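# Slide the paper roll onto the wooden holder's post

## Task

Get the paper roll threaded over the post of the wooden holder so that it sits down on the holder's base, and finish with no gripper touching the roll.

## Robot and tools

Robot: two arms, left_arm and right_arm, each ending in a two-finger gripper. Every pose and position is given in one scene frame. Its origin is at table-top height, halfway between the two arms' nominal bases. +z points up, +x points out over the table, and left_arm is on the +y side. Arm names do not match image left and right. The real bases sit a little off their nominal places. A BASES line, if one appears, gives the calibrated spot. Printed hand positions and orientations can be off by up to a few centimetres, more at long reach.

Gripper axes: the fingers point along the gripper's +z and close along its y. end_effector_position is the spot between the finger pads, about 1 cm short of the tips.

Row format: every commanded row holds 16 numbers, always covering both arms even when one stays still. In order: left_arm x, y, z, qw, qx, qy, qz, opening, then the same eight for right_arm. x, y, z is an absolute target position in metres in the scene frame. qw..qz is an absolute target orientation quaternion, w first, in the scene frame. Opening runs from -1 (closed) to +1 (fully open, 0.094 m). To keep an arm still, resend the whole pose from the last result taken before it began to stay, plus the opening you want. To hold a gripper's orientation, keep sending one fixed quaternion rather than copying the drifting reported one.

execute_actions(actions, cameras):
- actions=[] looks: it returns the state and pictures.
- [{"rows":[...],"steps":n}] runs 1 to 15 control steps of 1/30 s each (default 15, minimum 5). One row is used per step, and the last row repeats if rows run out. The call is refused, and nothing is sent, if any target lies more than 0.6 m from that arm's last reported position along any gripper axis.
- [{"steps":n}] with no rows waits up to 300 steps, counted from the last result, and your reply time is included.
- Pictures come only with an empty list or when cameras names them. ["all"] gives every camera, [] gives none.
- The result is taken 5 steps before the action ends, and those remaining steps run afterwards.

move(target, speed, blend, blocking, cameras): drives each gripper in a straight line toward its absolute pose. target is a single 16-number row, or a list of up to 15 rows visited in order, all sharing a 10 s cap. speed is m/s, from 0.002 to 0.5 with default 0.25; turning is limited to twice that in rad/s. It can be one value or one per target. blend is a corner-rounding radius in metres, with default 0 (stop at each target). blocking=false returns after about 0.5 s while the motion keeps going. Openings in the first row are sent at the start. Openings changed in later rows are applied only after all arms come to rest at that row. Motion does not avoid obstacles or the other arm. Faster motion means more lag and overshoot, and it hits harder. Aiming farther past a contact presses harder. Do not route a path close to an arm's own base, because that can flip its shoulder posture; go around instead. The result adds a "move:" line with the outcome (done, off_target, moving, held, fault, etc.) plus any limits. done means the arm is at rest within 10 mm and 2 degrees of its target. Neither done nor off_target tells you about contact. held means a check blocked steps or the clearance check ended the move. limits=paced means the pose was clipped.

wait(seconds 0–10, cameras) lets time pass, and a running move carries on. stop(cameras) brakes a running move but needs room to do it, while the fingers keep moving. zoom_image(camera, region=[x0,y0,x1,y1]) gives a closer look at part of the latest image from cam_high, cam_left_wrist or cam_right_wrist, at most 504x504 px, with the origin at top-left. finished_scene(scene) ends the scene for good, so call it only after the roll is seated on the base and released. Its result gives the next scene's task. After resuming from a summary, first call execute_actions with an empty list.

Controller: each step clips the commanded pose to within 100 mm and 20 degrees of the measured pose, then uses damped IK, with position taking priority. Friction and gravity can leave an arm resting 1 cm or more from its target with nothing touching it. Very small moves may not start. A far target can take several actions to reach. A HELD step keeps being retried. Hand target shows the pose the controller is currently steering toward.

Gripping: grip_measured uses the opening scale. With nothing held it reads up to about 1.6 mm wide. On a firmly held part it reads about 3 mm or more below the part's true width. Commanding roughly 0.05 below the reading at first contact (0.11 for round parts) squeezes at full force, about 50–64 N per pad. Close slowly on anything that can be crushed. To release, command an opening well above grip_measured.

Joint ranges (rad): waist -2.618..3.054, shoulder 0..3.142, elbow 0..3.142 (straight at 2.901), wrist pitch ±1.571, wrist yaw ±1.571, wrist roll ±2.094. Joint torques follow the order of the joint positions and include gravity. Joints 1–3 wrap around at ±28 N m. Velocities marked 'within noise' mean the arm is at rest.

Heat: holding loads, keeping an arm stretched out, or pushing against something unreachable heats the motors. MOTOR HOT appears at 75 °C. At 90 °C that arm folds up and stays idle, and at 100 °C it collapses.

Avoid: dropping the roll or letting go while it is still moving, knocking anything off the table, slamming or pressing hard, and running the arms or grippers into each other, which can end the scene. Brief outside tugs on held or loose objects may happen.

Cameras: cam_high (fixed, overhead), cam_left_wrist and cam_right_wrist, each 672x504. The calibration lines give OpenCV K, distortion and T_world_to_cam. A fixed camera can be off by up to about 2.3 degrees and 9 mm. Wrist images may lag while the arm is moving.

Each tool is called after ">>>" in YAML: its name, and indented under it one key for each argument.

## Session

>>> execute_actions:
  actions: []
  cameras: ["all"]

Scene clock: 0.00 s of 4400.00 s.
left_arm: end_effector_position=(+0.3629, +0.4204, +0.1333) grip_measured=+1.000 end_effector_quat_wxyz=(+0.532, -0.221, +0.816, +0.055) | right_arm: end_effector_position=(+0.4447, -0.1811, +0.1836) grip_measured=+1.000 end_effector_quat_wxyz=(+0.228, -0.321, +0.854, +0.341)
Joint positions: left_arm=[0.482 1.157 0.419 0.293 0.121 -0.104 0.094] | right_arm=[0.031 2.183 2.08 -1.173 -0.805 -0.549 0.094]
Joint velocities: within noise
Joint torques (N m): no reading
Motor temperatures (°C): left_arm=[23 24 21 24 22 21 23] | right_arm=[23 23 23 22 22 23 24]
Heat: left arm: 24 °C; right arm: 24 °C.
Hand target: left_arm +0.3638, +0.4208, +0.1376; +0.536, -0.219, +0.813, +0.056 | right_arm +0.4442, -0.1793, +0.1925; +0.237, -0.325, +0.848, +0.345

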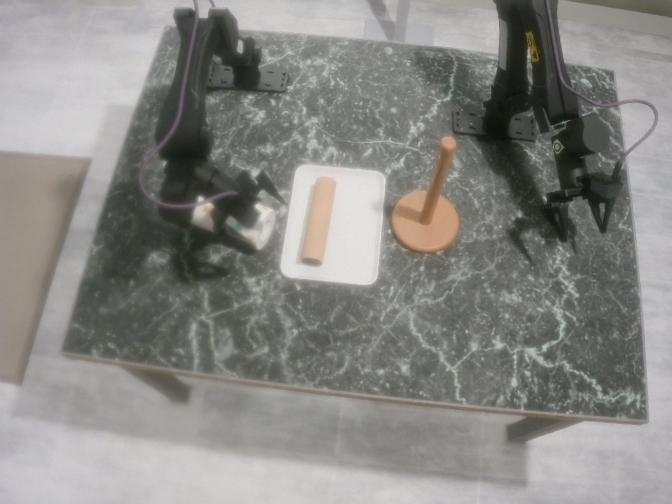

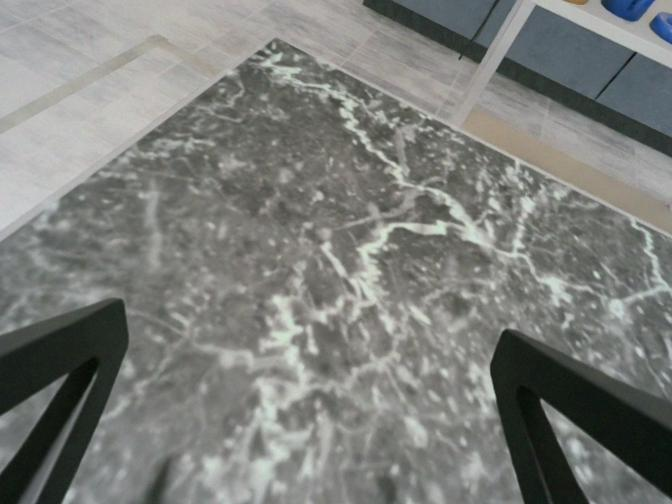

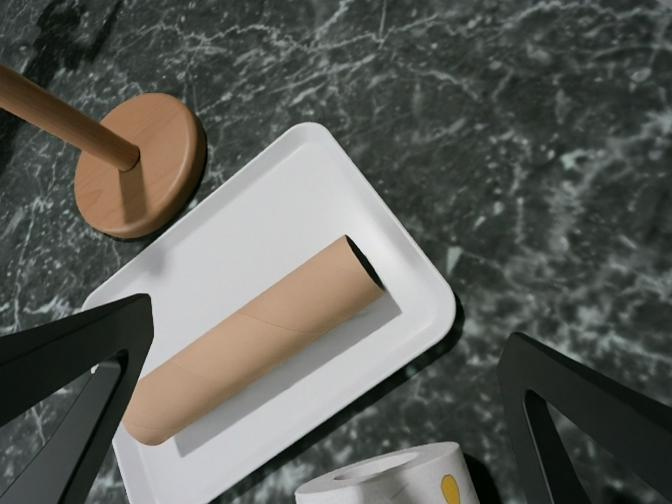

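>>> zoom_image:
  camera: "cam_high"
  region: [140, 140, 300, 290]

>>> zoom_image:
  camera: "cam_right_wrist"
  region: [200, 380, 560, 504]

>>> zoom_image:
  camera: "cam_high"
  region: [370, 120, 490, 270]

Scaled by 3.150 from the camera's 672x504 image, which has a finer 960x720 frame.

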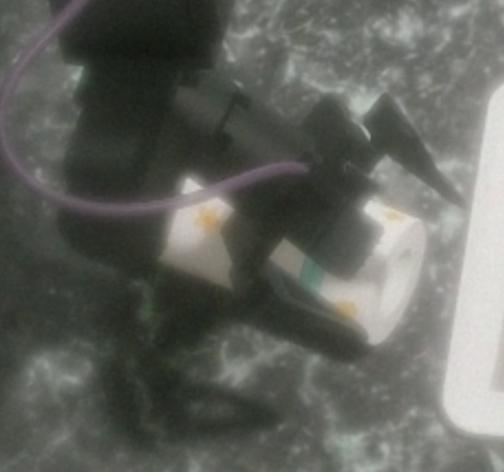

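Scaled by 1.400 from the camera's 672x504 image, which has a finer 960x720 frame.

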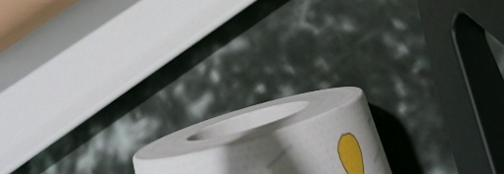

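Scaled by 3.360 from the camera's 672x504 image, which has a finer 960x720 frame.

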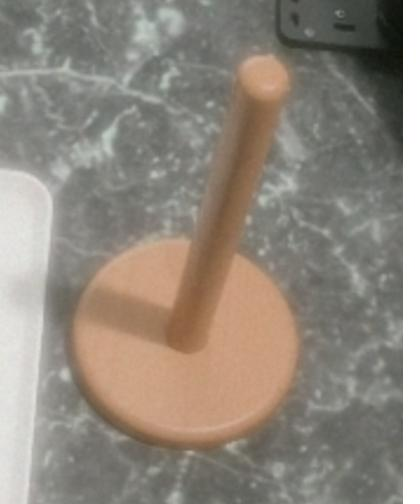

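>>> move:
  target: [0.3629,0.4204,0.1333,0.532,-0.221,0.816,0.055,1,0.392,-0.28,0.21,0,-0.669,0.743,0,1]
  speed: 0.4

Scene clock: 4.23 s of 4400.00 s.
left_arm: end_effector_position=(+0.3629, +0.4204, +0.1333) grip_measured=+1.000 end_effector_quat_wxyz=(+0.532, -0.221, +0.816, +0.055) | right_arm: end_effector_position=(+0.4016, -0.2810, +0.1968) grip_measured=+1.000 end_effector_quat_wxyz=(+0.069, -0.661, +0.746, -0.043)
Joint positions: left_arm=[0.482 1.157 0.419 0.293 0.121 -0.104 0.094] | right_arm=[0.098 2.127 2.29 -1.571 -0.009 -1.339 0.094]
Joint velocities: within noise
Joint torques (N m): left_arm=[-0.05 -3.67 7.35 2.07 0.03 -0.03] | right_arm=[0.53 -16.79 4.56 0.39 0.06 -0.02]
Motor temperatures (°C): left_arm=[23 24 22 25 22 21 23] | right_arm=[23 25 23 23 22 23 24]
Heat: left arm: 25 °C; right arm: 25 °C.
Hand target: left_arm +0.3629, +0.4204, +0.1333; +0.532, -0.221, +0.816, +0.055 | right_arm +0.3922, -0.2801, +0.2090; +0.072, -0.666, +0.741, -0.050
Off the commanded pose: left_arm 0.000 m, 0 deg | right_arm 0.016 m, 9 deg.
joint sent to its limit (right arm) — joint 4 (wrist pitch), lower limit.
Kept back: nothing.
move: off_target (right_arm)
camera_calibration:
cam_right_wrist: T_world_to_cam=[[0.990793, 0.000428231, 0.135387, -0.425246], [-0.0609376, -0.891564, 0.448775, -0.290633], [0.120898, -0.452894, -0.883329, 0.101855], [0, 0, 0, 1]] pos_world=[0.391306, -0.212807, 0.277973]

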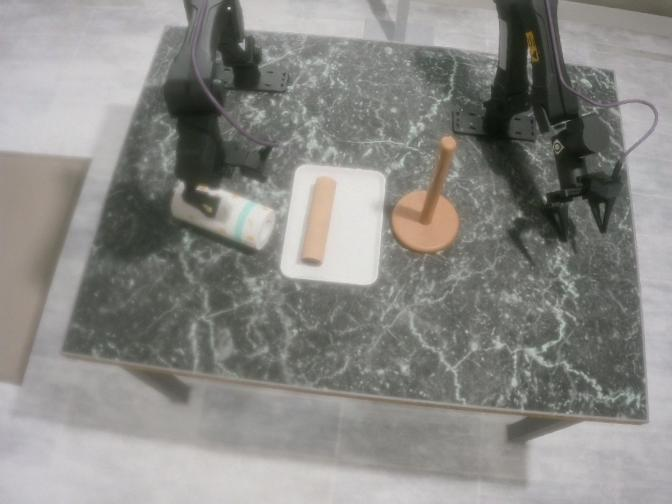

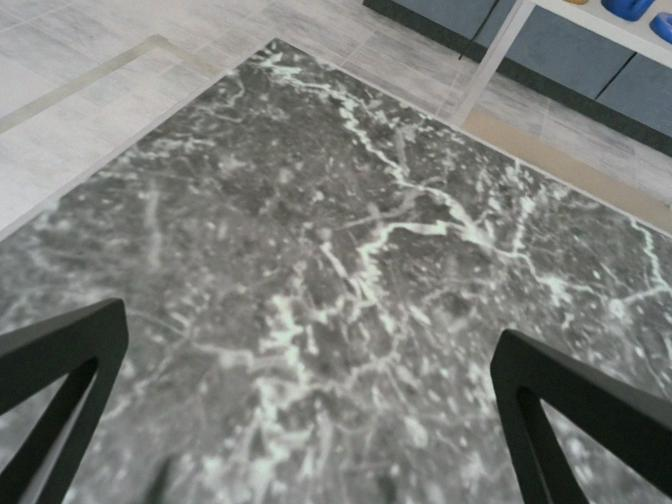

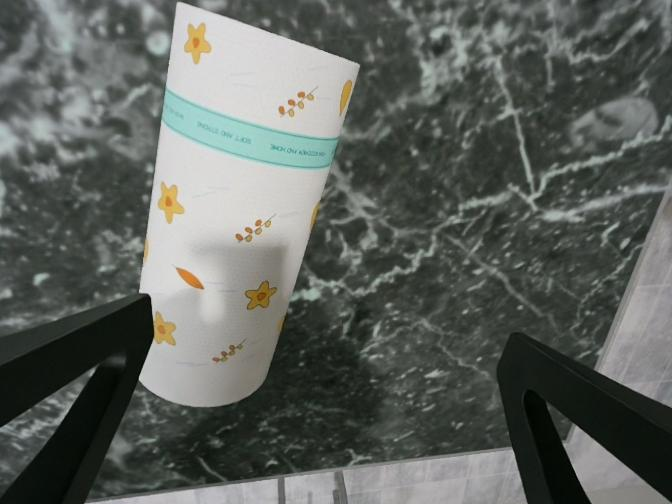

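>>> move:
  target: [0.3629,0.4204,0.1333,0.532,-0.221,0.816,0.055,1,0.355,-0.335,0.125,0,-0.605,0.796,0,1]
  speed: 0.35
  cameras: ["cam_right_wrist","cam_high"]

Scene clock: 6.33 s of 4400.00 s.
left_arm: end_effector_position=(+0.3629, +0.4204, +0.1333) grip_measured=+1.000 end_effector_quat_wxyz=(+0.532, -0.221, +0.816, +0.055) | right_arm: end_effector_position=(+0.3569, -0.3374, +0.1120) grip_measured=+1.000 end_effector_quat_wxyz=(-0.016, -0.605, +0.796, +0.012)
Joint positions: left_arm=[0.482 1.157 0.419 0.293 0.121 -0.104 0.094] | right_arm=[-0.031 2.049 1.838 -1.399 0.001 -1.318 0.094]
Joint velocities: within noise
Joint torques (N m): left_arm=[-0.06 -3.64 7.31 2.07 0.01 -0.03] | right_arm=[0.42 -16.64 4.77 0.21 -0.04 0.08]
Motor temperatures (°C): left_arm=[23 24 22 26 22 21 23] | right_arm=[23 26 23 23 22 23 24]
Heat: left arm: 26 °C; right arm: 26 °C.
Hand target: left_arm +0.3629, +0.4204, +0.1333; +0.532, -0.221, +0.816, +0.055 | right_arm +0.3549, -0.3350, +0.1247; +0.000, -0.605, +0.796, +0.000
Off the commanded pose: left_arm 0.000 m, 0 deg | right_arm 0.013 m, 2 deg.
Kept back: nothing.
move: off_target (right_arm)
camera_calibration:
cam_right_wrist: T_world_to_cam=[[0.986983, -0.147764, -0.0634882, -0.395813], [-0.0994224, -0.870891, 0.481315, -0.288507], [-0.126412, -0.468738, -0.874245, 0.0888141], [0, 0, 0, 1]] pos_world=[0.373204, -0.268115, 0.191379]
Images, in order (width x height): cam_high 672x504, cam_right_wrist 672x504.

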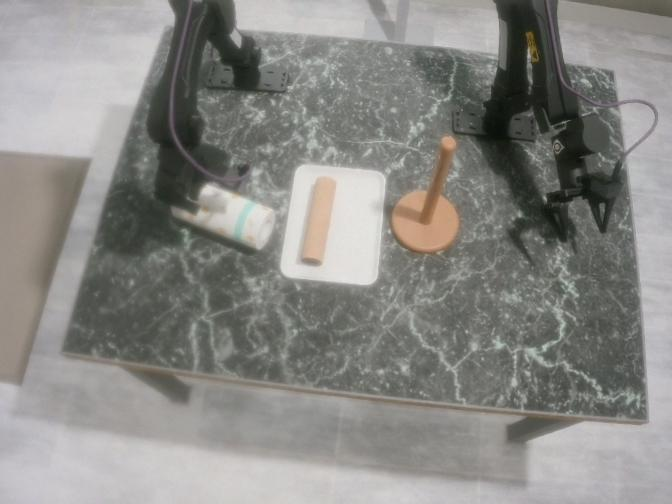

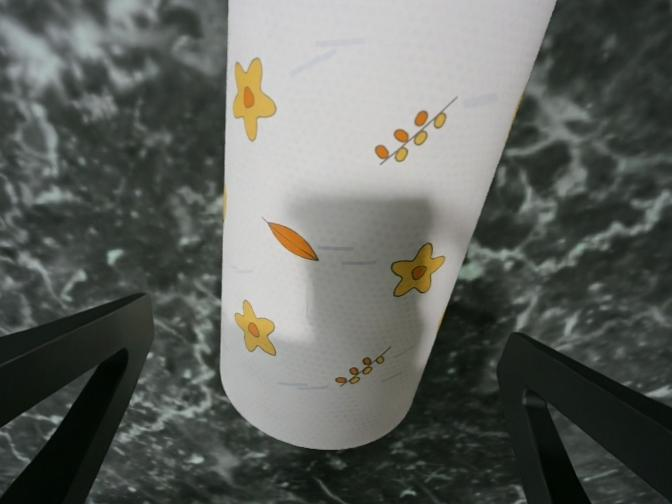

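>>> move:
  target:
    - [0.3629,0.4204,0.1333,0.532,-0.221,0.816,0.055,1,0.3595,-0.335,0.115,0,-0.595,0.804,0,1]
    - [0.3629,0.4204,0.1333,0.532,-0.221,0.816,0.055,1,0.3595,-0.335,0.057,0,-0.595,0.804,0,1]
  speed: [0.15,0.1]
  cameras: ["cam_right_wrist","cam_high"]

Scene clock: 8.13 s of 4400.00 s.
left_arm: end_effector_position=(+0.3629, +0.4204, +0.1333) grip_measured=+1.000 end_effector_quat_wxyz=(+0.532, -0.221, +0.816, +0.055) | right_arm: end_effector_position=(+0.3617, -0.3375, +0.0576) grip_measured=+1.000 end_effector_quat_wxyz=(-0.001, -0.595, +0.804, +0.000)
Joint positions: left_arm=[0.482 1.157 0.419 0.293 0.121 -0.104 0.094] | right_arm=[-0.031 2.049 1.622 -1.146 0.001 -1.292 0.094]
Joint velocities: within noise
Joint torques (N m): left_arm=[-0.02 -3.66 7.39 2.07 0 -0.03] | right_arm=[0.43 -13.05 4.79 0.29 -0.02 0.11]
Motor temperatures (°C): left_arm=[23 24 22 26 22 21 23] | right_arm=[23 26 23 23 22 23 24]
Heat: left arm: 26 °C; right arm: 26 °C.
Hand target: left_arm +0.3629, +0.4204, +0.1333; +0.532, -0.221, +0.816, +0.055 | right_arm +0.3595, -0.3350, +0.0570; +0.000, -0.595, +0.804, +0.000
Off the commanded pose: left_arm 0.000 m, 0 deg | right_arm 0.003 m, 0 deg.
Kept back: nothing.
move: done
camera_calibration:
cam_right_wrist: T_world_to_cam=[[0.984545, -0.173012, -0.0271767, -0.413748], [-0.139212, -0.867277, 0.477964, -0.24608], [-0.106263, -0.466794, -0.877959, 0.0353368], [0, 0, 0, 1]] pos_world=[0.376851, -0.268508, 0.137397]
Images, in order (width x height): cam_high 672x504, cam_right_wrist 672x504.

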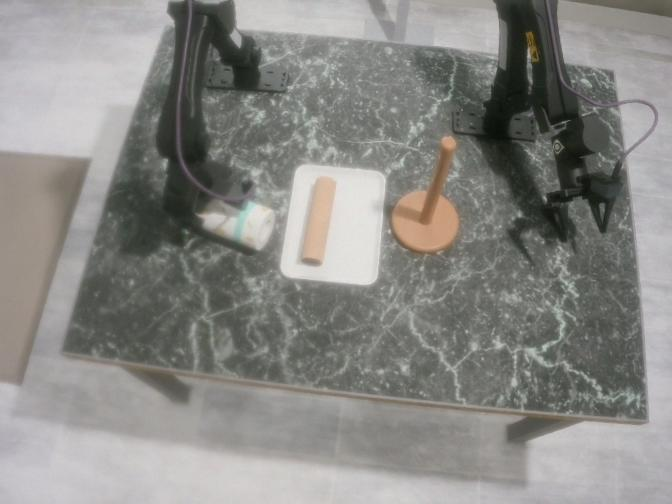

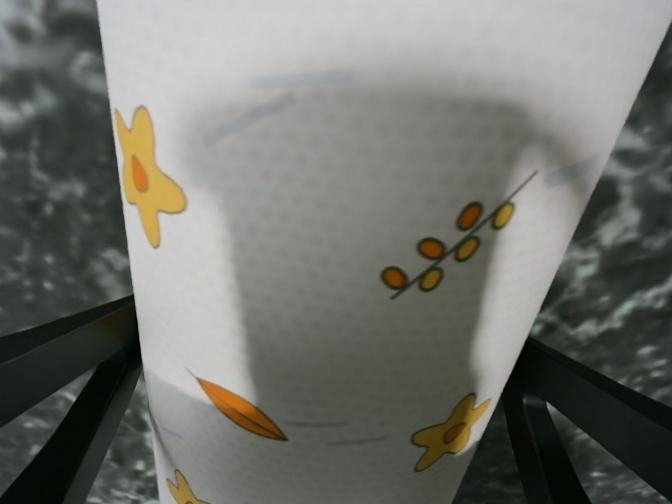

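>>> move:
  target:
    - [0.3629,0.4204,0.1333,0.532,-0.221,0.816,0.055,1,0.3595,-0.335,0.046,0,-0.595,0.804,0,1]
    - [0.3629,0.4204,0.1333,0.532,-0.221,0.816,0.055,1,0.3595,-0.335,0.046,0,-0.595,0.804,0,0.6]
    - [0.28,0.40,0.25,0.603,0.369,0.603,-0.369,1,0.3595,-0.335,0.2,0,-0.595,0.804,0,0.6]
  speed: [0.1,0.1,0.25]
  cameras: ["cam_right_wrist","cam_left_wrist"]

Scene clock: 14.43 s of 4400.00 s.
left_arm: end_effector_position=(+0.2826, +0.3997, +0.2349) grip_measured=+1.000 end_effector_quat_wxyz=(+0.680, +0.098, +0.710, -0.155) | right_arm: end_effector_position=(+0.3597, -0.3375, +0.1738) grip_measured=+0.663 end_effector_quat_wxyz=(+0.011, -0.595, +0.804, -0.009)
Joint positions: left_arm=[1.172 1.225 0.713 -0.49 1.537 0.916 0.094] | right_arm=[-0.031 2.028 2.055 -1.57 0.002 -1.292 0.078]
Joint velocities: within noise
Joint torques (N m): left_arm=[0.54 -5.39 9.73 0.86 0.73 0.08] | right_arm=[0.43 -16.31 9.25 0.11 -0.01 0.08]
Motor temperatures (°C): left_arm=[23 24 22 26 22 21 23] | right_arm=[23 27 23 23 22 23 24]
Heat: left arm: 26 °C; right arm: 27 °C.
Hand target: left_arm +0.2811, +0.3995, +0.2497; +0.688, +0.113, +0.703, -0.143 | right_arm +0.3586, -0.3351, +0.1988; +0.037, -0.594, +0.803, -0.028
Off the commanded pose: left_arm 0.015 m, 43 deg; orientation clipped | right_arm 0.026 m, 2 deg.
joint sent to its limit (left arm) — joint 5 (wrist yaw), upper limit.
joint sent to its limit (right arm) — joint 4 (wrist pitch), lower limit.
Kept back: nothing.
move: off_target (left_arm, right_arm); limits=paced
camera_calibration:
cam_left_wrist: T_world_to_cam=[[-0.360514, -0.909126, 0.208614, 0.412173], [-0.524924, 0.0128709, -0.851052, 0.368066], [0.771028, -0.416322, -0.481862, 0.165378], [0, 0, 0, 1]] pos_world=[0.21429, 0.43883, 0.306947]
cam_right_wrist: T_world_to_cam=[[0.98478, -0.173779, 0.0030236, -0.414215], [-0.154404, -0.866731, 0.474276, -0.295663], [-0.0797987, -0.467524, -0.880371, 0.127831], [0, 0, 0, 1]] pos_world=[0.37246, -0.268478, 0.254017]
Images, in order (width x height): cam_left_wrist 672x504, cam_right_wrist 672x504.

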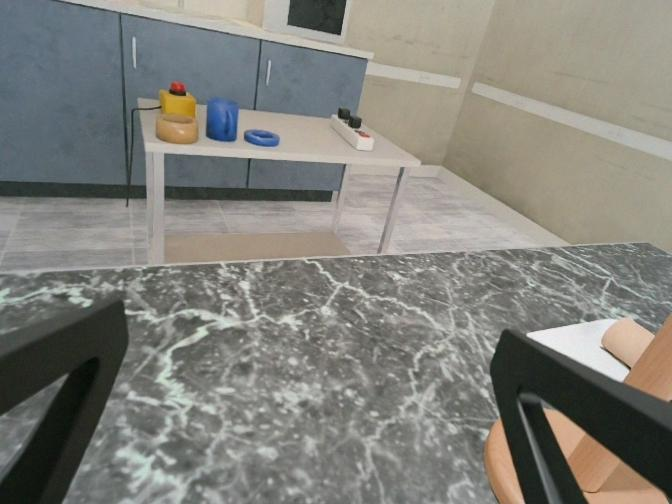

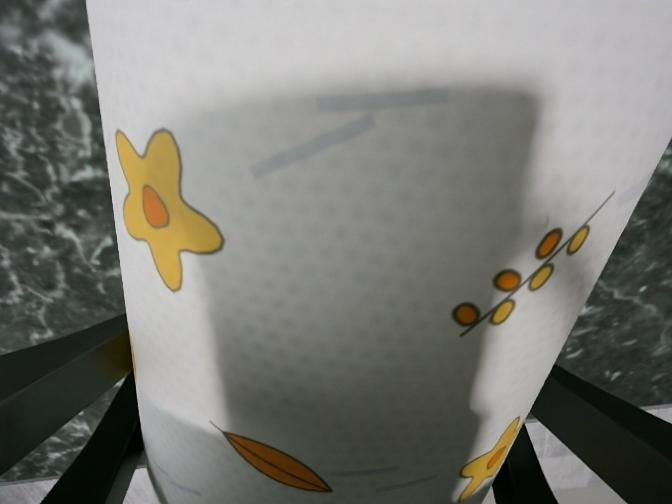

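>>> move:
  target:
    - [0.2826,0.3997,0.2349,0.68,0.098,0.71,-0.155,1,0.33,-0.2,0.36,0.43,-0.5,0.615,0.375,0.6]
    - [0.2826,0.3997,0.2349,0.68,0.098,0.71,-0.155,1,0.325,0.10,0.45,0.612,-0.354,0.612,0.354,0.6]
  speed: 0.38
  blend: 0.08

Scene clock: 18.47 s of 4400.00 s.
left_arm: end_effector_position=(+0.2827, +0.4001, +0.2341) grip_measured=+1.000 end_effector_quat_wxyz=(+0.678, +0.099, +0.712, -0.152) | right_arm: end_effector_position=(+0.3363, +0.1075, +0.4199) grip_measured=+0.663 end_effector_quat_wxyz=(+0.588, -0.364, +0.634, +0.346)
Joint positions: left_arm=[1.172 1.225 0.715 -0.498 1.531 0.926 0.094] | right_arm=[0.786 1.804 1.81 -0.078 -0.254 -0.006 0.078]
Joint velocities: within noise
Joint torques (N m): left_arm=[0.01 -3.71 6.87 1.08 0.59 -0.1] | right_arm=[0.69 -15.43 7.45 2.22 0.11 0.11]
Motor temperatures (°C): left_arm=[23 24 23 26 22 21 23] | right_arm=[23 27 24 23 22 23 25]
Heat: left arm: 26 °C; right arm: 27 °C.
Hand target: left_arm +0.2826, +0.3997, +0.2348; +0.680, +0.098, +0.710, -0.155 | right_arm +0.3249, +0.0997, +0.4496; +0.612, -0.354, +0.612, +0.354
Off the commanded pose: left_arm 0.001 m, 1 deg | right_arm 0.033 m, 4 deg.
Kept back: nothing.
move: off_target (right_arm); limits=paced
camera_calibration:
cam_left_wrist: T_world_to_cam=[[-0.356687, -0.911737, 0.203741, 0.413868], [-0.528151, 0.0169045, -0.848982, 0.366266], [0.770604, -0.410426, -0.487565, 0.164177], [0, 0, 0, 1]] pos_world=[0.21455, 0.438529, 0.306679]
cam_right_wrist: T_world_to_cam=[[0.879708, -0.462957, 0.108559, -0.292492], [-0.16982, -0.519115, -0.837664, 0.488416], [0.444157, 0.718464, -0.535289, 0.102071], [0, 0, 0, 1]] pos_world=[0.294915, 0.044798, 0.495518]

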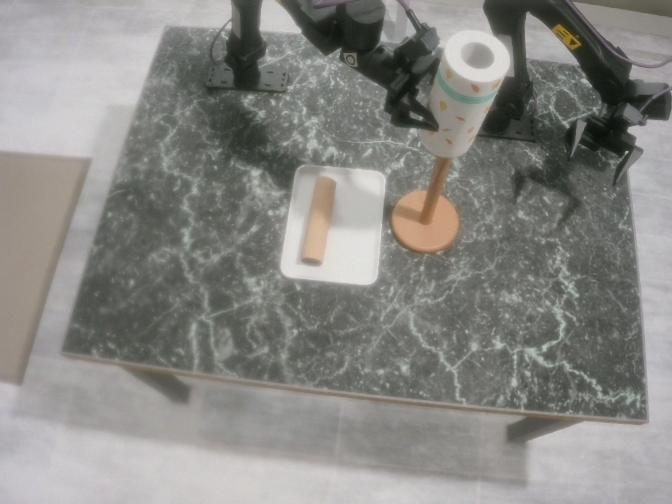

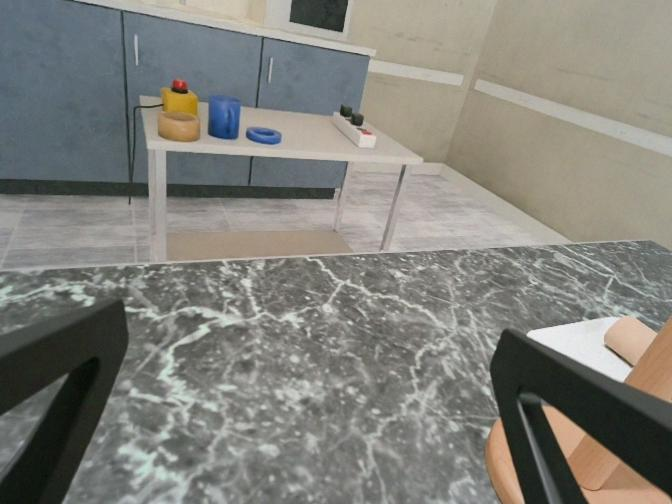

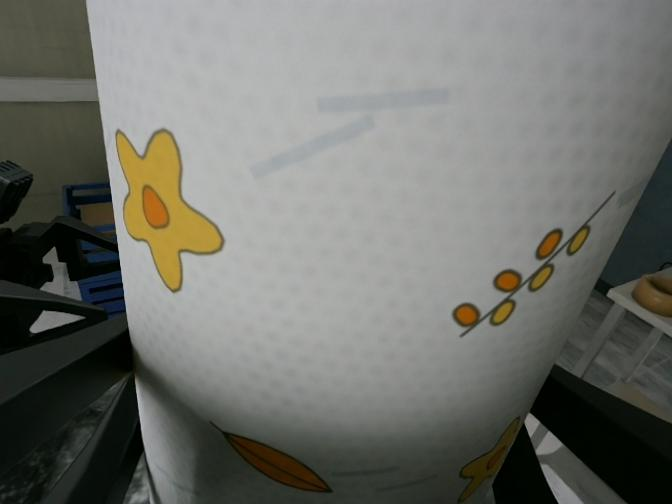

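>>> move:
  target: [0.2826,0.3997,0.2349,0.68,0.098,0.71,-0.155,1,0.318,0.108,0.46,0.633,-0.341,0.591,0.366,0.6]
  speed: 0.15
  cameras: ["cam_high"]

>>> zoom_image:
  camera: "cam_high"
  region: [380, 10, 530, 260]

Scene clock: 20.10 s of 4400.00 s.
left_arm: end_effector_position=(+0.2827, +0.4001, +0.2341) grip_measured=+1.000 end_effector_quat_wxyz=(+0.678, +0.099, +0.712, -0.152) | right_arm: end_effector_position=(+0.3278, +0.1175, +0.4359) grip_measured=+0.663 end_effector_quat_wxyz=(+0.613, -0.352, +0.608, +0.360)
Joint positions: left_arm=[1.172 1.225 0.715 -0.497 1.531 0.926 0.094] | right_arm=[0.818 1.804 1.793 0.022 -0.224 0.009 0.078]
Joint velocities: within noise
Joint torques (N m): left_arm=[0.02 -3.74 6.94 1.08 0.59 -0.1] | right_arm=[0.38 -15.43 6.45 2.21 0.13 0.09]
Motor temperatures (°C): left_arm=[23 24 23 26 22 21 23] | right_arm=[23 27 24 24 22 23 25]
Heat: left arm: 26 °C; right arm: 27 °C.
Hand target: left_arm +0.2826, +0.3997, +0.2348; +0.680, +0.098, +0.710, -0.155 | right_arm +0.3182, +0.1081, +0.4598; +0.633, -0.341, +0.591, +0.366
Off the commanded pose: left_arm 0.001 m, 1 deg | right_arm 0.028 m, 3 deg.
Kept back: nothing.
move: off_target (right_arm)
Images, in order (width x height): cam_high 672x504.

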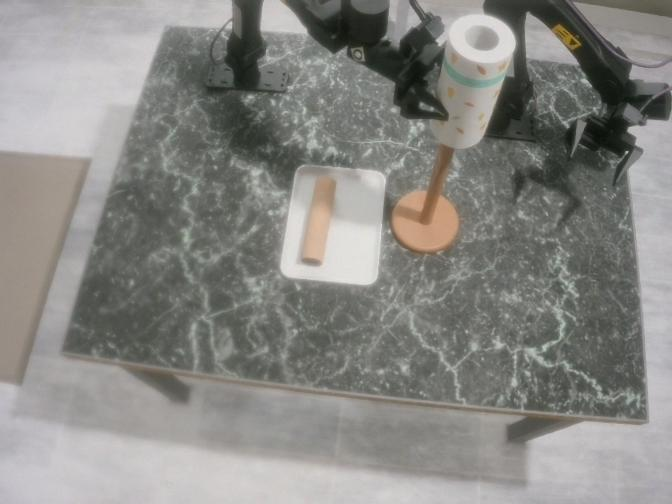

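Scaled by 2.016 from the camera's 672x504 image, which has a finer 960x720 frame.

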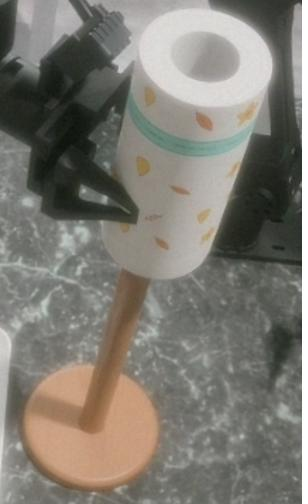

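>>> move:
  target:
    - [0.2826,0.3997,0.2349,0.68,0.098,0.71,-0.155,1,0.309,0.103,0.455,0.633,-0.341,0.591,0.366,0.6]
    - [0.2826,0.3997,0.2349,0.68,0.098,0.71,-0.155,1,0.309,0.103,0.40,0.633,-0.341,0.591,0.366,0.6]
  speed: [0.12,0.08]
  cameras: ["cam_high"]

>>> zoom_image:
  camera: "cam_high"
  region: [380, 10, 530, 260]

Scene clock: 22.27 s of 4400.00 s.
left_arm: end_effector_position=(+0.2827, +0.4001, +0.2341) grip_measured=+1.000 end_effector_quat_wxyz=(+0.678, +0.099, +0.712, -0.152) | right_arm: end_effector_position=(+0.3211, +0.1113, +0.3720) grip_measured=+0.663 end_effector_quat_wxyz=(+0.612, -0.351, +0.612, +0.358)
Joint positions: left_arm=[1.172 1.225 0.715 -0.497 1.531 0.926 0.094] | right_arm=[0.822 1.742 1.471 0.275 -0.215 0.009 0.078]
Joint velocities: within noise
Joint torques (N m): left_arm=[0.01 -3.77 6.89 1.08 0.6 -0.09] | right_arm=[0.76 -15.68 6.69 2.22 0.13 0.08]
Motor temperatures (°C): left_arm=[23 24 23 26 23 21 23] | right_arm=[23 27 24 24 22 23 25]
Heat: left arm: 26 °C; right arm: 27 °C.
Hand target: left_arm +0.2826, +0.3997, +0.2348; +0.680, +0.098, +0.710, -0.155 | right_arm +0.3093, +0.1033, +0.3997; +0.633, -0.341, +0.591, +0.366
Off the commanded pose: left_arm 0.001 m, 1 deg | right_arm 0.032 m, 4 deg.
Kept back: nothing.
move: off_target (right_arm)
Images, in order (width x height): cam_high 672x504.

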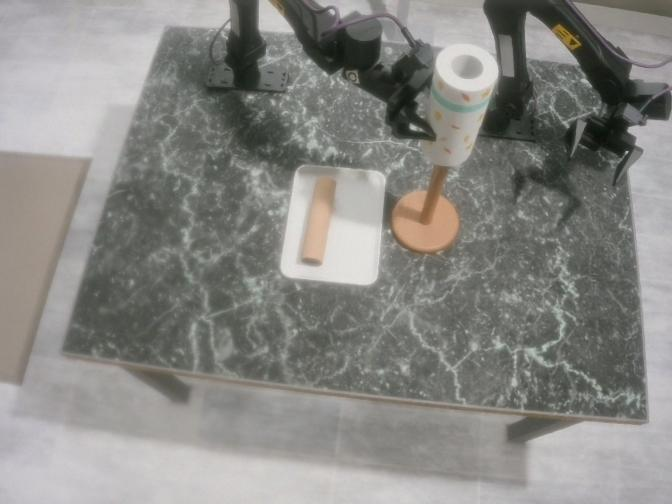

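Scaled by 2.016 from the camera's 672x504 image, which has a finer 960x720 frame.

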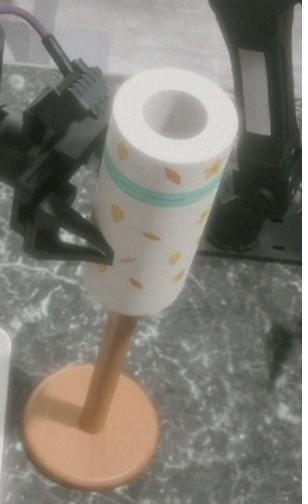

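>>> move:
  target: [0.2826,0.3997,0.2349,0.68,0.098,0.71,-0.155,1,0.313,0.105,0.365,0.633,-0.341,0.591,0.366,0.6]
  speed: 0.08
  cameras: ["cam_high","cam_right_wrist"]

>>> zoom_image:
  camera: "cam_high"
  region: [380, 10, 530, 260]

Scene clock: 24.07 s of 4400.00 s.
left_arm: end_effector_position=(+0.2827, +0.4001, +0.2341) grip_measured=+1.000 end_effector_quat_wxyz=(+0.678, +0.099, +0.712, -0.152) | right_arm: end_effector_position=(+0.3195, +0.1094, +0.3498) grip_measured=+0.663 end_effector_quat_wxyz=(+0.620, -0.348, +0.604, +0.360)
Joint positions: left_arm=[1.172 1.225 0.715 -0.497 1.531 0.926 0.094] | right_arm=[0.822 1.742 1.36 0.41 -0.214 0.009 0.078]
Joint velocities: within noise
Joint torques (N m): left_arm=[0.02 -3.73 6.97 1.09 0.59 -0.09] | right_arm=[0.53 -13.42 6.6 2.2 0.1 0.08]
Motor temperatures (°C): left_arm=[23 24 23 26 23 21 23] | right_arm=[23 27 24 25 22 23 25]
Heat: left arm: 26 °C; right arm: 27 °C.
Hand target: left_arm +0.2826, +0.3997, +0.2348; +0.680, +0.098, +0.710, -0.155 | right_arm +0.3131, +0.1051, +0.3649; +0.633, -0.341, +0.591, +0.366
Off the commanded pose: left_arm 0.001 m, 1 deg | right_arm 0.017 m, 2 deg.
Kept back: nothing.
move: off_target (right_arm)
camera_calibration:
cam_right_wrist: T_world_to_cam=[[0.871729, -0.475277, 0.119161, -0.269038], [-0.124813, -0.450556, -0.883981, 0.422134], [0.473824, 0.755719, -0.452083, 0.0279962], [0, 0, 0, 1]] pos_world=[0.273951, 0.0411697, 0.417873]
Images, in order (width x height): cam_high 672x504, cam_right_wrist 672x504.

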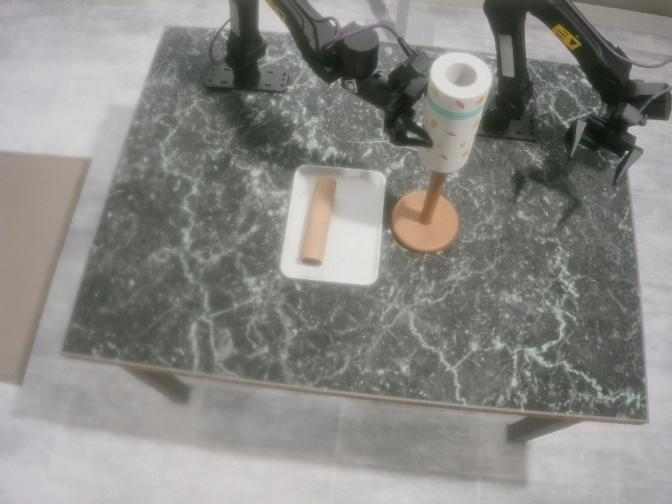

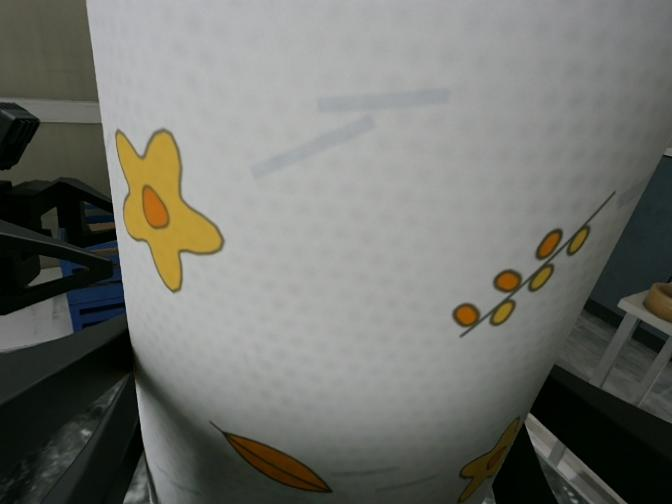

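Scaled by 2.016 from the camera's 672x504 image, which has a finer 960x720 frame.

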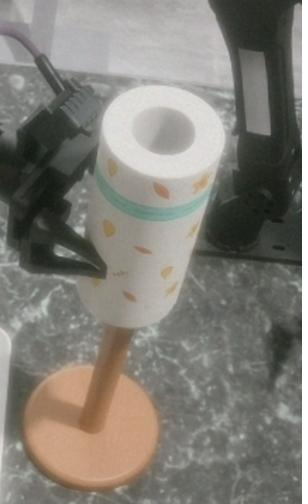

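>>> move:
  target: [0.2826,0.3997,0.2349,0.68,0.098,0.71,-0.155,1,0.311,0.109,0.22,0.624,-0.347,0.6,0.36,0.6]
  speed: 0.13
  cameras: ["cam_high","cam_right_wrist"]

>>> zoom_image:
  camera: "cam_high"
  region: [380, 10, 530, 260]

Scene clock: 26.23 s of 4400.00 s.
left_arm: end_effector_position=(+0.2827, +0.4001, +0.2341) grip_measured=+1.000 end_effector_quat_wxyz=(+0.678, +0.099, +0.712, -0.152) | right_arm: end_effector_position=(+0.3132, +0.1073, +0.2268) grip_measured=+0.663 end_effector_quat_wxyz=(+0.620, -0.348, +0.603, +0.360)
Joint positions: left_arm=[1.172 1.225 0.715 -0.497 1.531 0.926 0.094] | right_arm=[0.831 1.9 1.029 0.902 -0.205 0.009 0.078]
Joint velocities: within noise
Joint torques (N m): left_arm=[-0.01 -3.77 6.87 1.09 0.6 -0.09] | right_arm=[0.65 -9.5 5.49 2.38 0.12 0.01]
Motor temperatures (°C): left_arm=[23 24 23 26 23 21 23] | right_arm=[23 27 24 25 22 23 25]
Heat: left arm: 26 °C; right arm: 27 °C.
Hand target: left_arm +0.2826, +0.3997, +0.2348; +0.680, +0.098, +0.710, -0.155 | right_arm +0.3109, +0.1088, +0.2201; +0.624, -0.347, +0.601, +0.360
Off the commanded pose: left_arm 0.001 m, 1 deg | right_arm 0.007 m, 1 deg.
Kept back: nothing.
move: done
camera_calibration:
cam_right_wrist: T_world_to_cam=[[0.871541, -0.475532, 0.119525, -0.249835], [-0.123401, -0.448648, -0.885148, 0.311349], [0.474541, 0.756693, -0.449696, -0.0239469], [0, 0, 0, 1]] pos_world=[0.267526, 0.0390022, 0.294683]
Images, in order (width x height): cam_high 672x504, cam_right_wrist 672x504.

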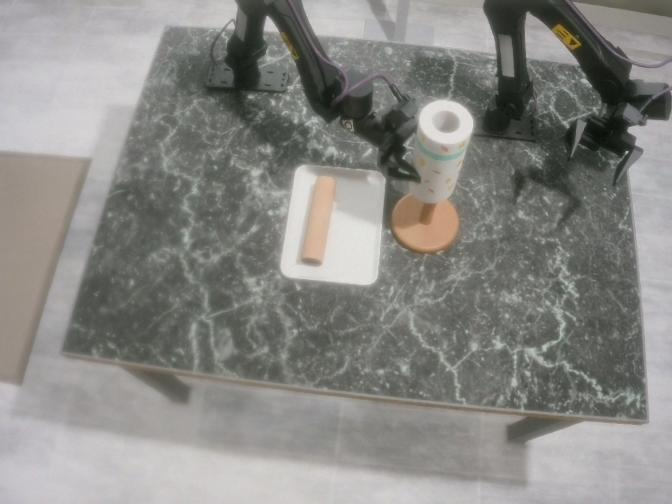

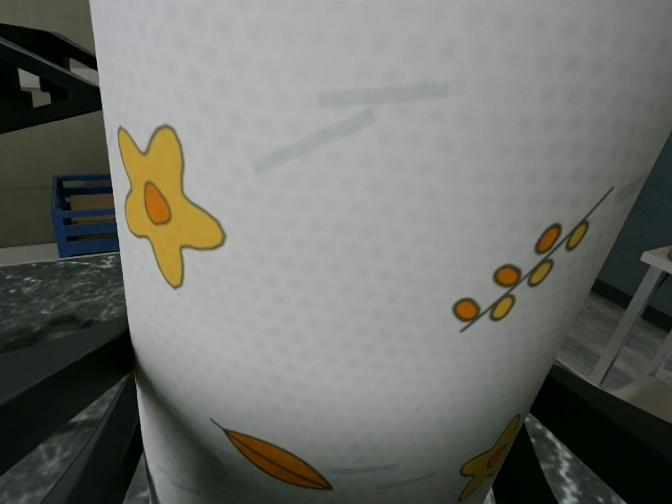

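Scaled by 2.016 from the camera's 672x504 image, which has a finer 960x720 frame.

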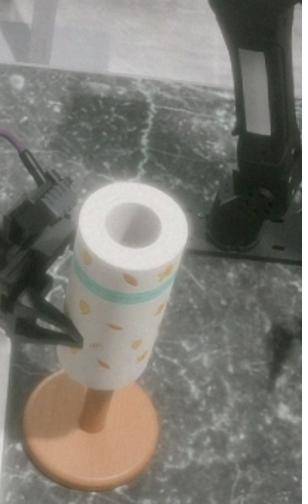

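>>> move:
  target:
    - [0.2826,0.3997,0.2349,0.68,0.098,0.71,-0.155,1,0.313,0.115,0.213,0.6115,-0.3686,0.6122,0.3388,0.6]
    - [0.2826,0.3997,0.2349,0.68,0.098,0.71,-0.155,1,0.313,0.115,0.133,0.6115,-0.3686,0.6122,0.3388,0.6]
  speed: [0.1,0.1]
  cameras: ["cam_high","cam_right_wrist"]

>>> zoom_image:
  camera: "cam_high"
  region: [380, 60, 530, 260]

Scene clock: 28.63 s of 4400.00 s.
left_arm: end_effector_position=(+0.2827, +0.4001, +0.2341) grip_measured=+1.000 end_effector_quat_wxyz=(+0.678, +0.099, +0.712, -0.151) | right_arm: end_effector_position=(+0.3171, +0.1135, +0.1425) grip_measured=+0.663 end_effector_quat_wxyz=(+0.613, -0.366, +0.613, +0.340)
Joint positions: left_arm=[1.172 1.225 0.715 -0.497 1.531 0.926 0.094] | right_arm=[0.836 2.121 0.987 1.115 -0.196 -0.036 0.078]
Joint velocities: within noise
Joint torques (N m): left_arm=[0.02 -3.79 6.93 1.09 0.59 -0.1] | right_arm=[0.73 -10.29 4.85 2.22 0.07 -0.03]
Motor temperatures (°C): left_arm=[23 24 23 26 23 21 23] | right_arm=[23 27 24 26 22 23 25]
Heat: left arm: 26 °C; right arm: 27 °C.
Hand target: left_arm +0.2826, +0.3997, +0.2349; +0.680, +0.098, +0.710, -0.155 | right_arm +0.3129, +0.1149, +0.1331; +0.611, -0.369, +0.613, +0.339
Off the commanded pose: left_arm 0.001 m, 1 deg | right_arm 0.010 m, 0 deg.
Kept back: nothing.
move: done
camera_calibration:
cam_right_wrist: T_world_to_cam=[[0.86835, -0.471685, 0.153234, -0.244517], [-0.119943, -0.499529, -0.857954, 0.240733], [0.481229, 0.726625, -0.490341, -0.0613355], [0, 0, 0, 1]] pos_world=[0.270717, 0.049486, 0.213931]
Images, in order (width x height): cam_high 672x504, cam_right_wrist 672x504.

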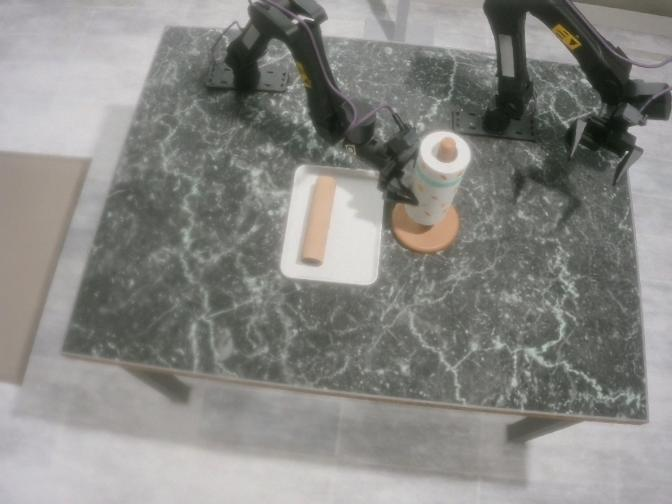

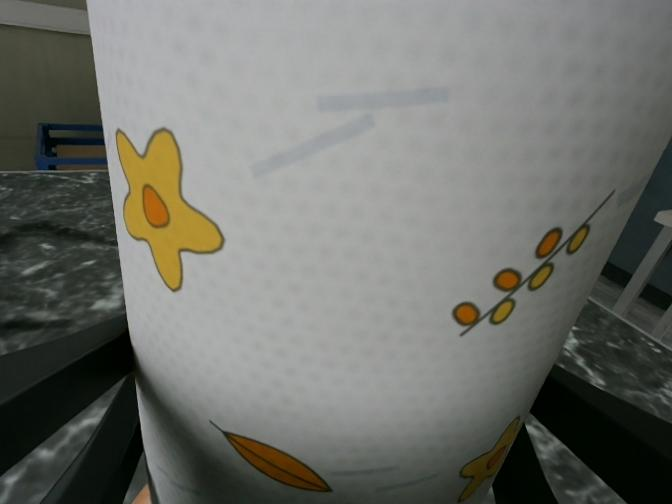

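Scaled by 2.520 from the camera's 672x504 image, which has a finer 960x720 frame.

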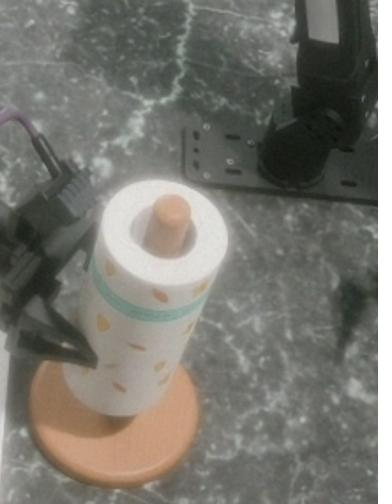

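>>> move:
  target: [0.2826,0.3997,0.2349,0.68,0.098,0.71,-0.155,1,0.313,0.115,0.105,0.6115,-0.3686,0.6122,0.3388,0.6]
  speed: 0.04
  cameras: ["cam_high","cam_right_wrist"]

>>> zoom_image:
  camera: "cam_high"
  region: [380, 110, 480, 260]

Scene clock: 30.07 s of 4400.00 s.
left_arm: end_effector_position=(+0.2827, +0.4001, +0.2341) grip_measured=+1.000 end_effector_quat_wxyz=(+0.678, +0.099, +0.712, -0.151) | right_arm: end_effector_position=(+0.3181, +0.1145, +0.1177) grip_measured=+0.663 end_effector_quat_wxyz=(+0.615, -0.365, +0.610, +0.341)
Joint positions: left_arm=[1.172 1.225 0.715 -0.497 1.531 0.926 0.094] | right_arm=[0.836 2.21 0.987 1.212 -0.196 -0.036 0.078]
Joint velocities: within noise
Joint torques (N m): left_arm=[0.05 -3.77 6.86 1.08 0.6 -0.09] | right_arm=[0.66 -10.25 4.21 2.21 0.06 -0.02]
Motor temperatures (°C): left_arm=[23 24 23 26 23 21 23] | right_arm=[23 27 24 26 22 23 25]
Heat: left arm: 26 °C; right arm: 27 °C.
Hand target: left_arm +0.2826, +0.3997, +0.2349; +0.680, +0.098, +0.710, -0.155 | right_arm +0.3129, +0.1149, +0.1053; +0.612, -0.369, +0.612, +0.339
Off the commanded pose: left_arm 0.001 m, 1 deg | right_arm 0.014 m, 1 deg.
Kept back: nothing.
move: off_target (right_arm)
camera_calibration:
cam_right_wrist: T_world_to_cam=[[0.867613, -0.472523, 0.154822, -0.240888], [-0.115827, -0.494852, -0.861223, 0.218686], [0.483562, 0.729276, -0.484071, -0.0764398], [0, 0, 0, 1]] pos_world=[0.271291, 0.0501377, 0.18863]
Images, in order (width x height): cam_high 672x504, cam_right_wrist 672x504.

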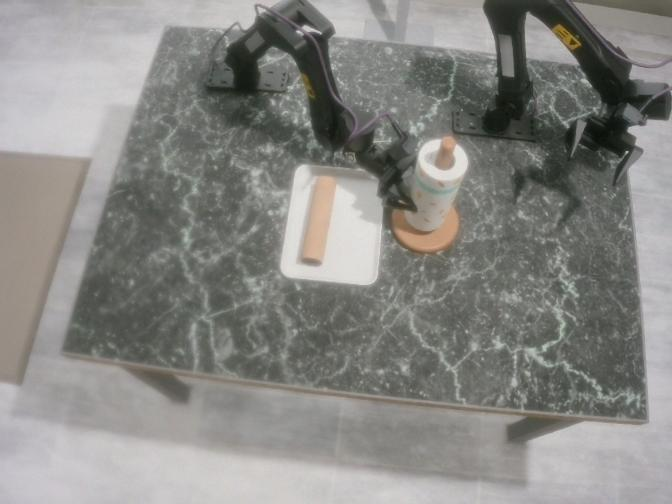

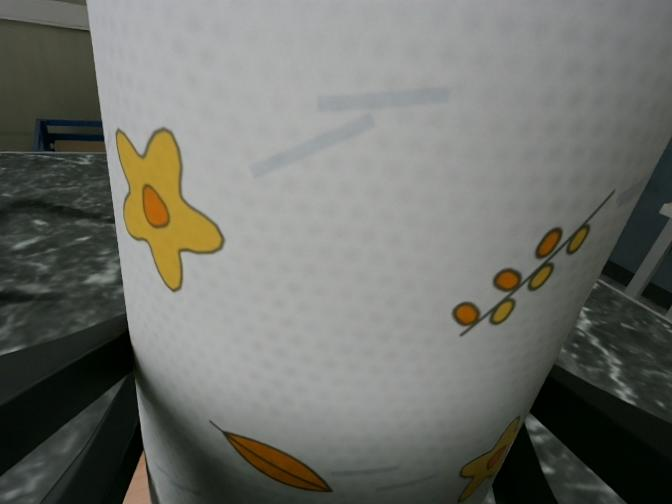

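Scaled by 3.360 from the camera's 672x504 image, which has a finer 960x720 frame.

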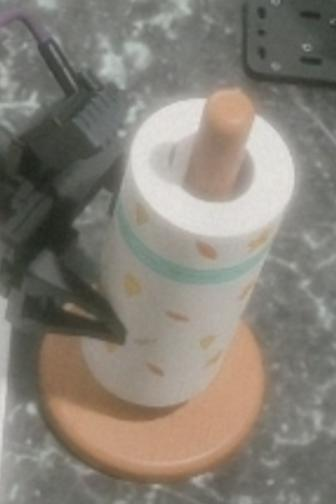

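>>> move:
  target: [0.2826,0.3997,0.2349,0.68,0.098,0.71,-0.155,1,0.31,0.115,0.09,0.6115,-0.3686,0.6122,0.3388,0.6]
  speed: 0.03
  cameras: ["cam_high","cam_right_wrist"]

>>> zoom_image:
  camera: "cam_high"
  region: [380, 110, 480, 260]

Scene clock: 31.17 s of 4400.00 s.
left_arm: end_effector_position=(+0.2827, +0.4001, +0.2341) grip_measured=+1.000 end_effector_quat_wxyz=(+0.678, +0.099, +0.712, -0.151) | right_arm: end_effector_position=(+0.3140, +0.1156, +0.1018) grip_measured=+0.663 end_effector_quat_wxyz=(+0.613, -0.367, +0.610, +0.342)
Joint positions: left_arm=[1.172 1.225 0.715 -0.497 1.531 0.926 0.094] | right_arm=[0.843 2.258 0.981 1.263 -0.194 -0.036 0.078]
Joint velocities: within noise
Joint torques (N m): left_arm=[0.03 -3.77 6.84 1.08 0.62 -0.08] | right_arm=[0.65 -10.39 3.92 2.27 0.11 -0.01]
Motor temperatures (°C): left_arm=[23 24 23 26 23 21 23] | right_arm=[23 27 24 27 22 23 25]
Heat: left arm: 26 °C; right arm: 27 °C.
Hand target: left_arm +0.2826, +0.3997, +0.2349; +0.680, +0.098, +0.710, -0.155 | right_arm +0.3099, +0.1150, +0.0902; +0.611, -0.369, +0.613, +0.339
Off the commanded pose: left_arm 0.001 m, 1 deg | right_arm 0.012 m, 0 deg.
Kept back: nothing.
move: off_target (right_arm)
camera_calibration:
cam_right_wrist: T_world_to_cam=[[0.870648, -0.467148, 0.154092, -0.235844], [-0.114918, -0.497748, -0.859675, 0.20489], [0.478295, 0.730766, -0.487047, -0.0812018], [0, 0, 0, 1]] pos_world=[0.267721, 0.0511491, 0.172931]
Images, in order (width x height): cam_high 672x504, cam_right_wrist 672x504.

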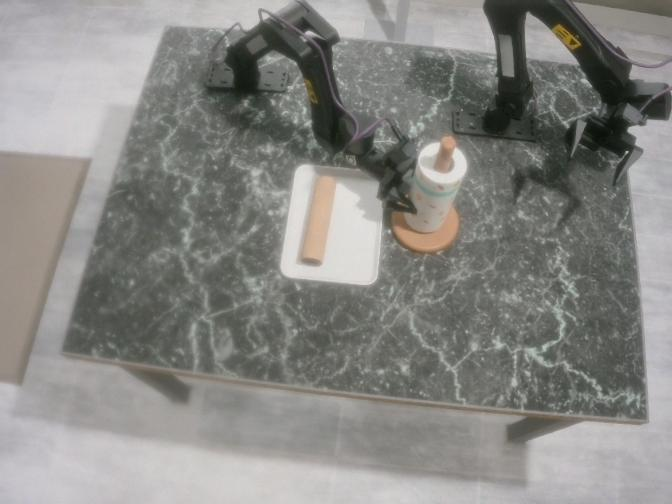

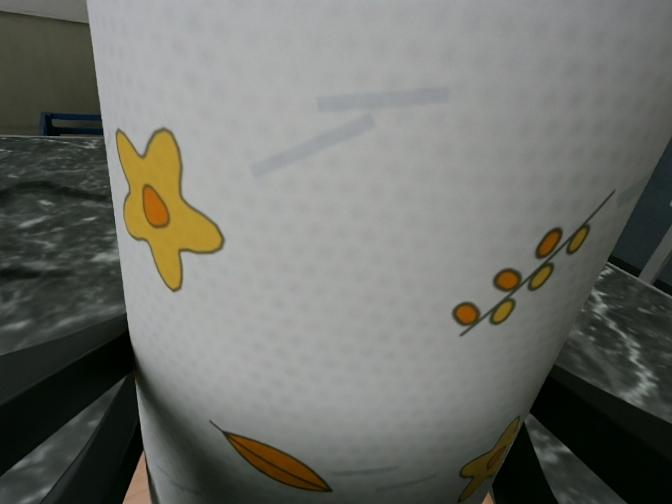

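Scaled by 3.360 from the camera's 672x504 image, which has a finer 960x720 frame.

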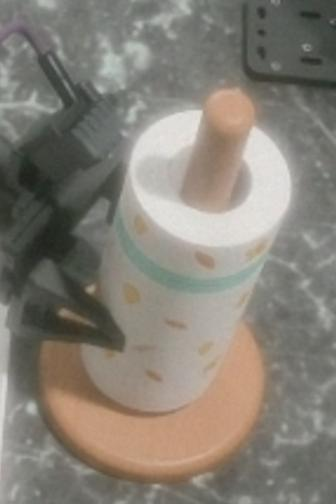

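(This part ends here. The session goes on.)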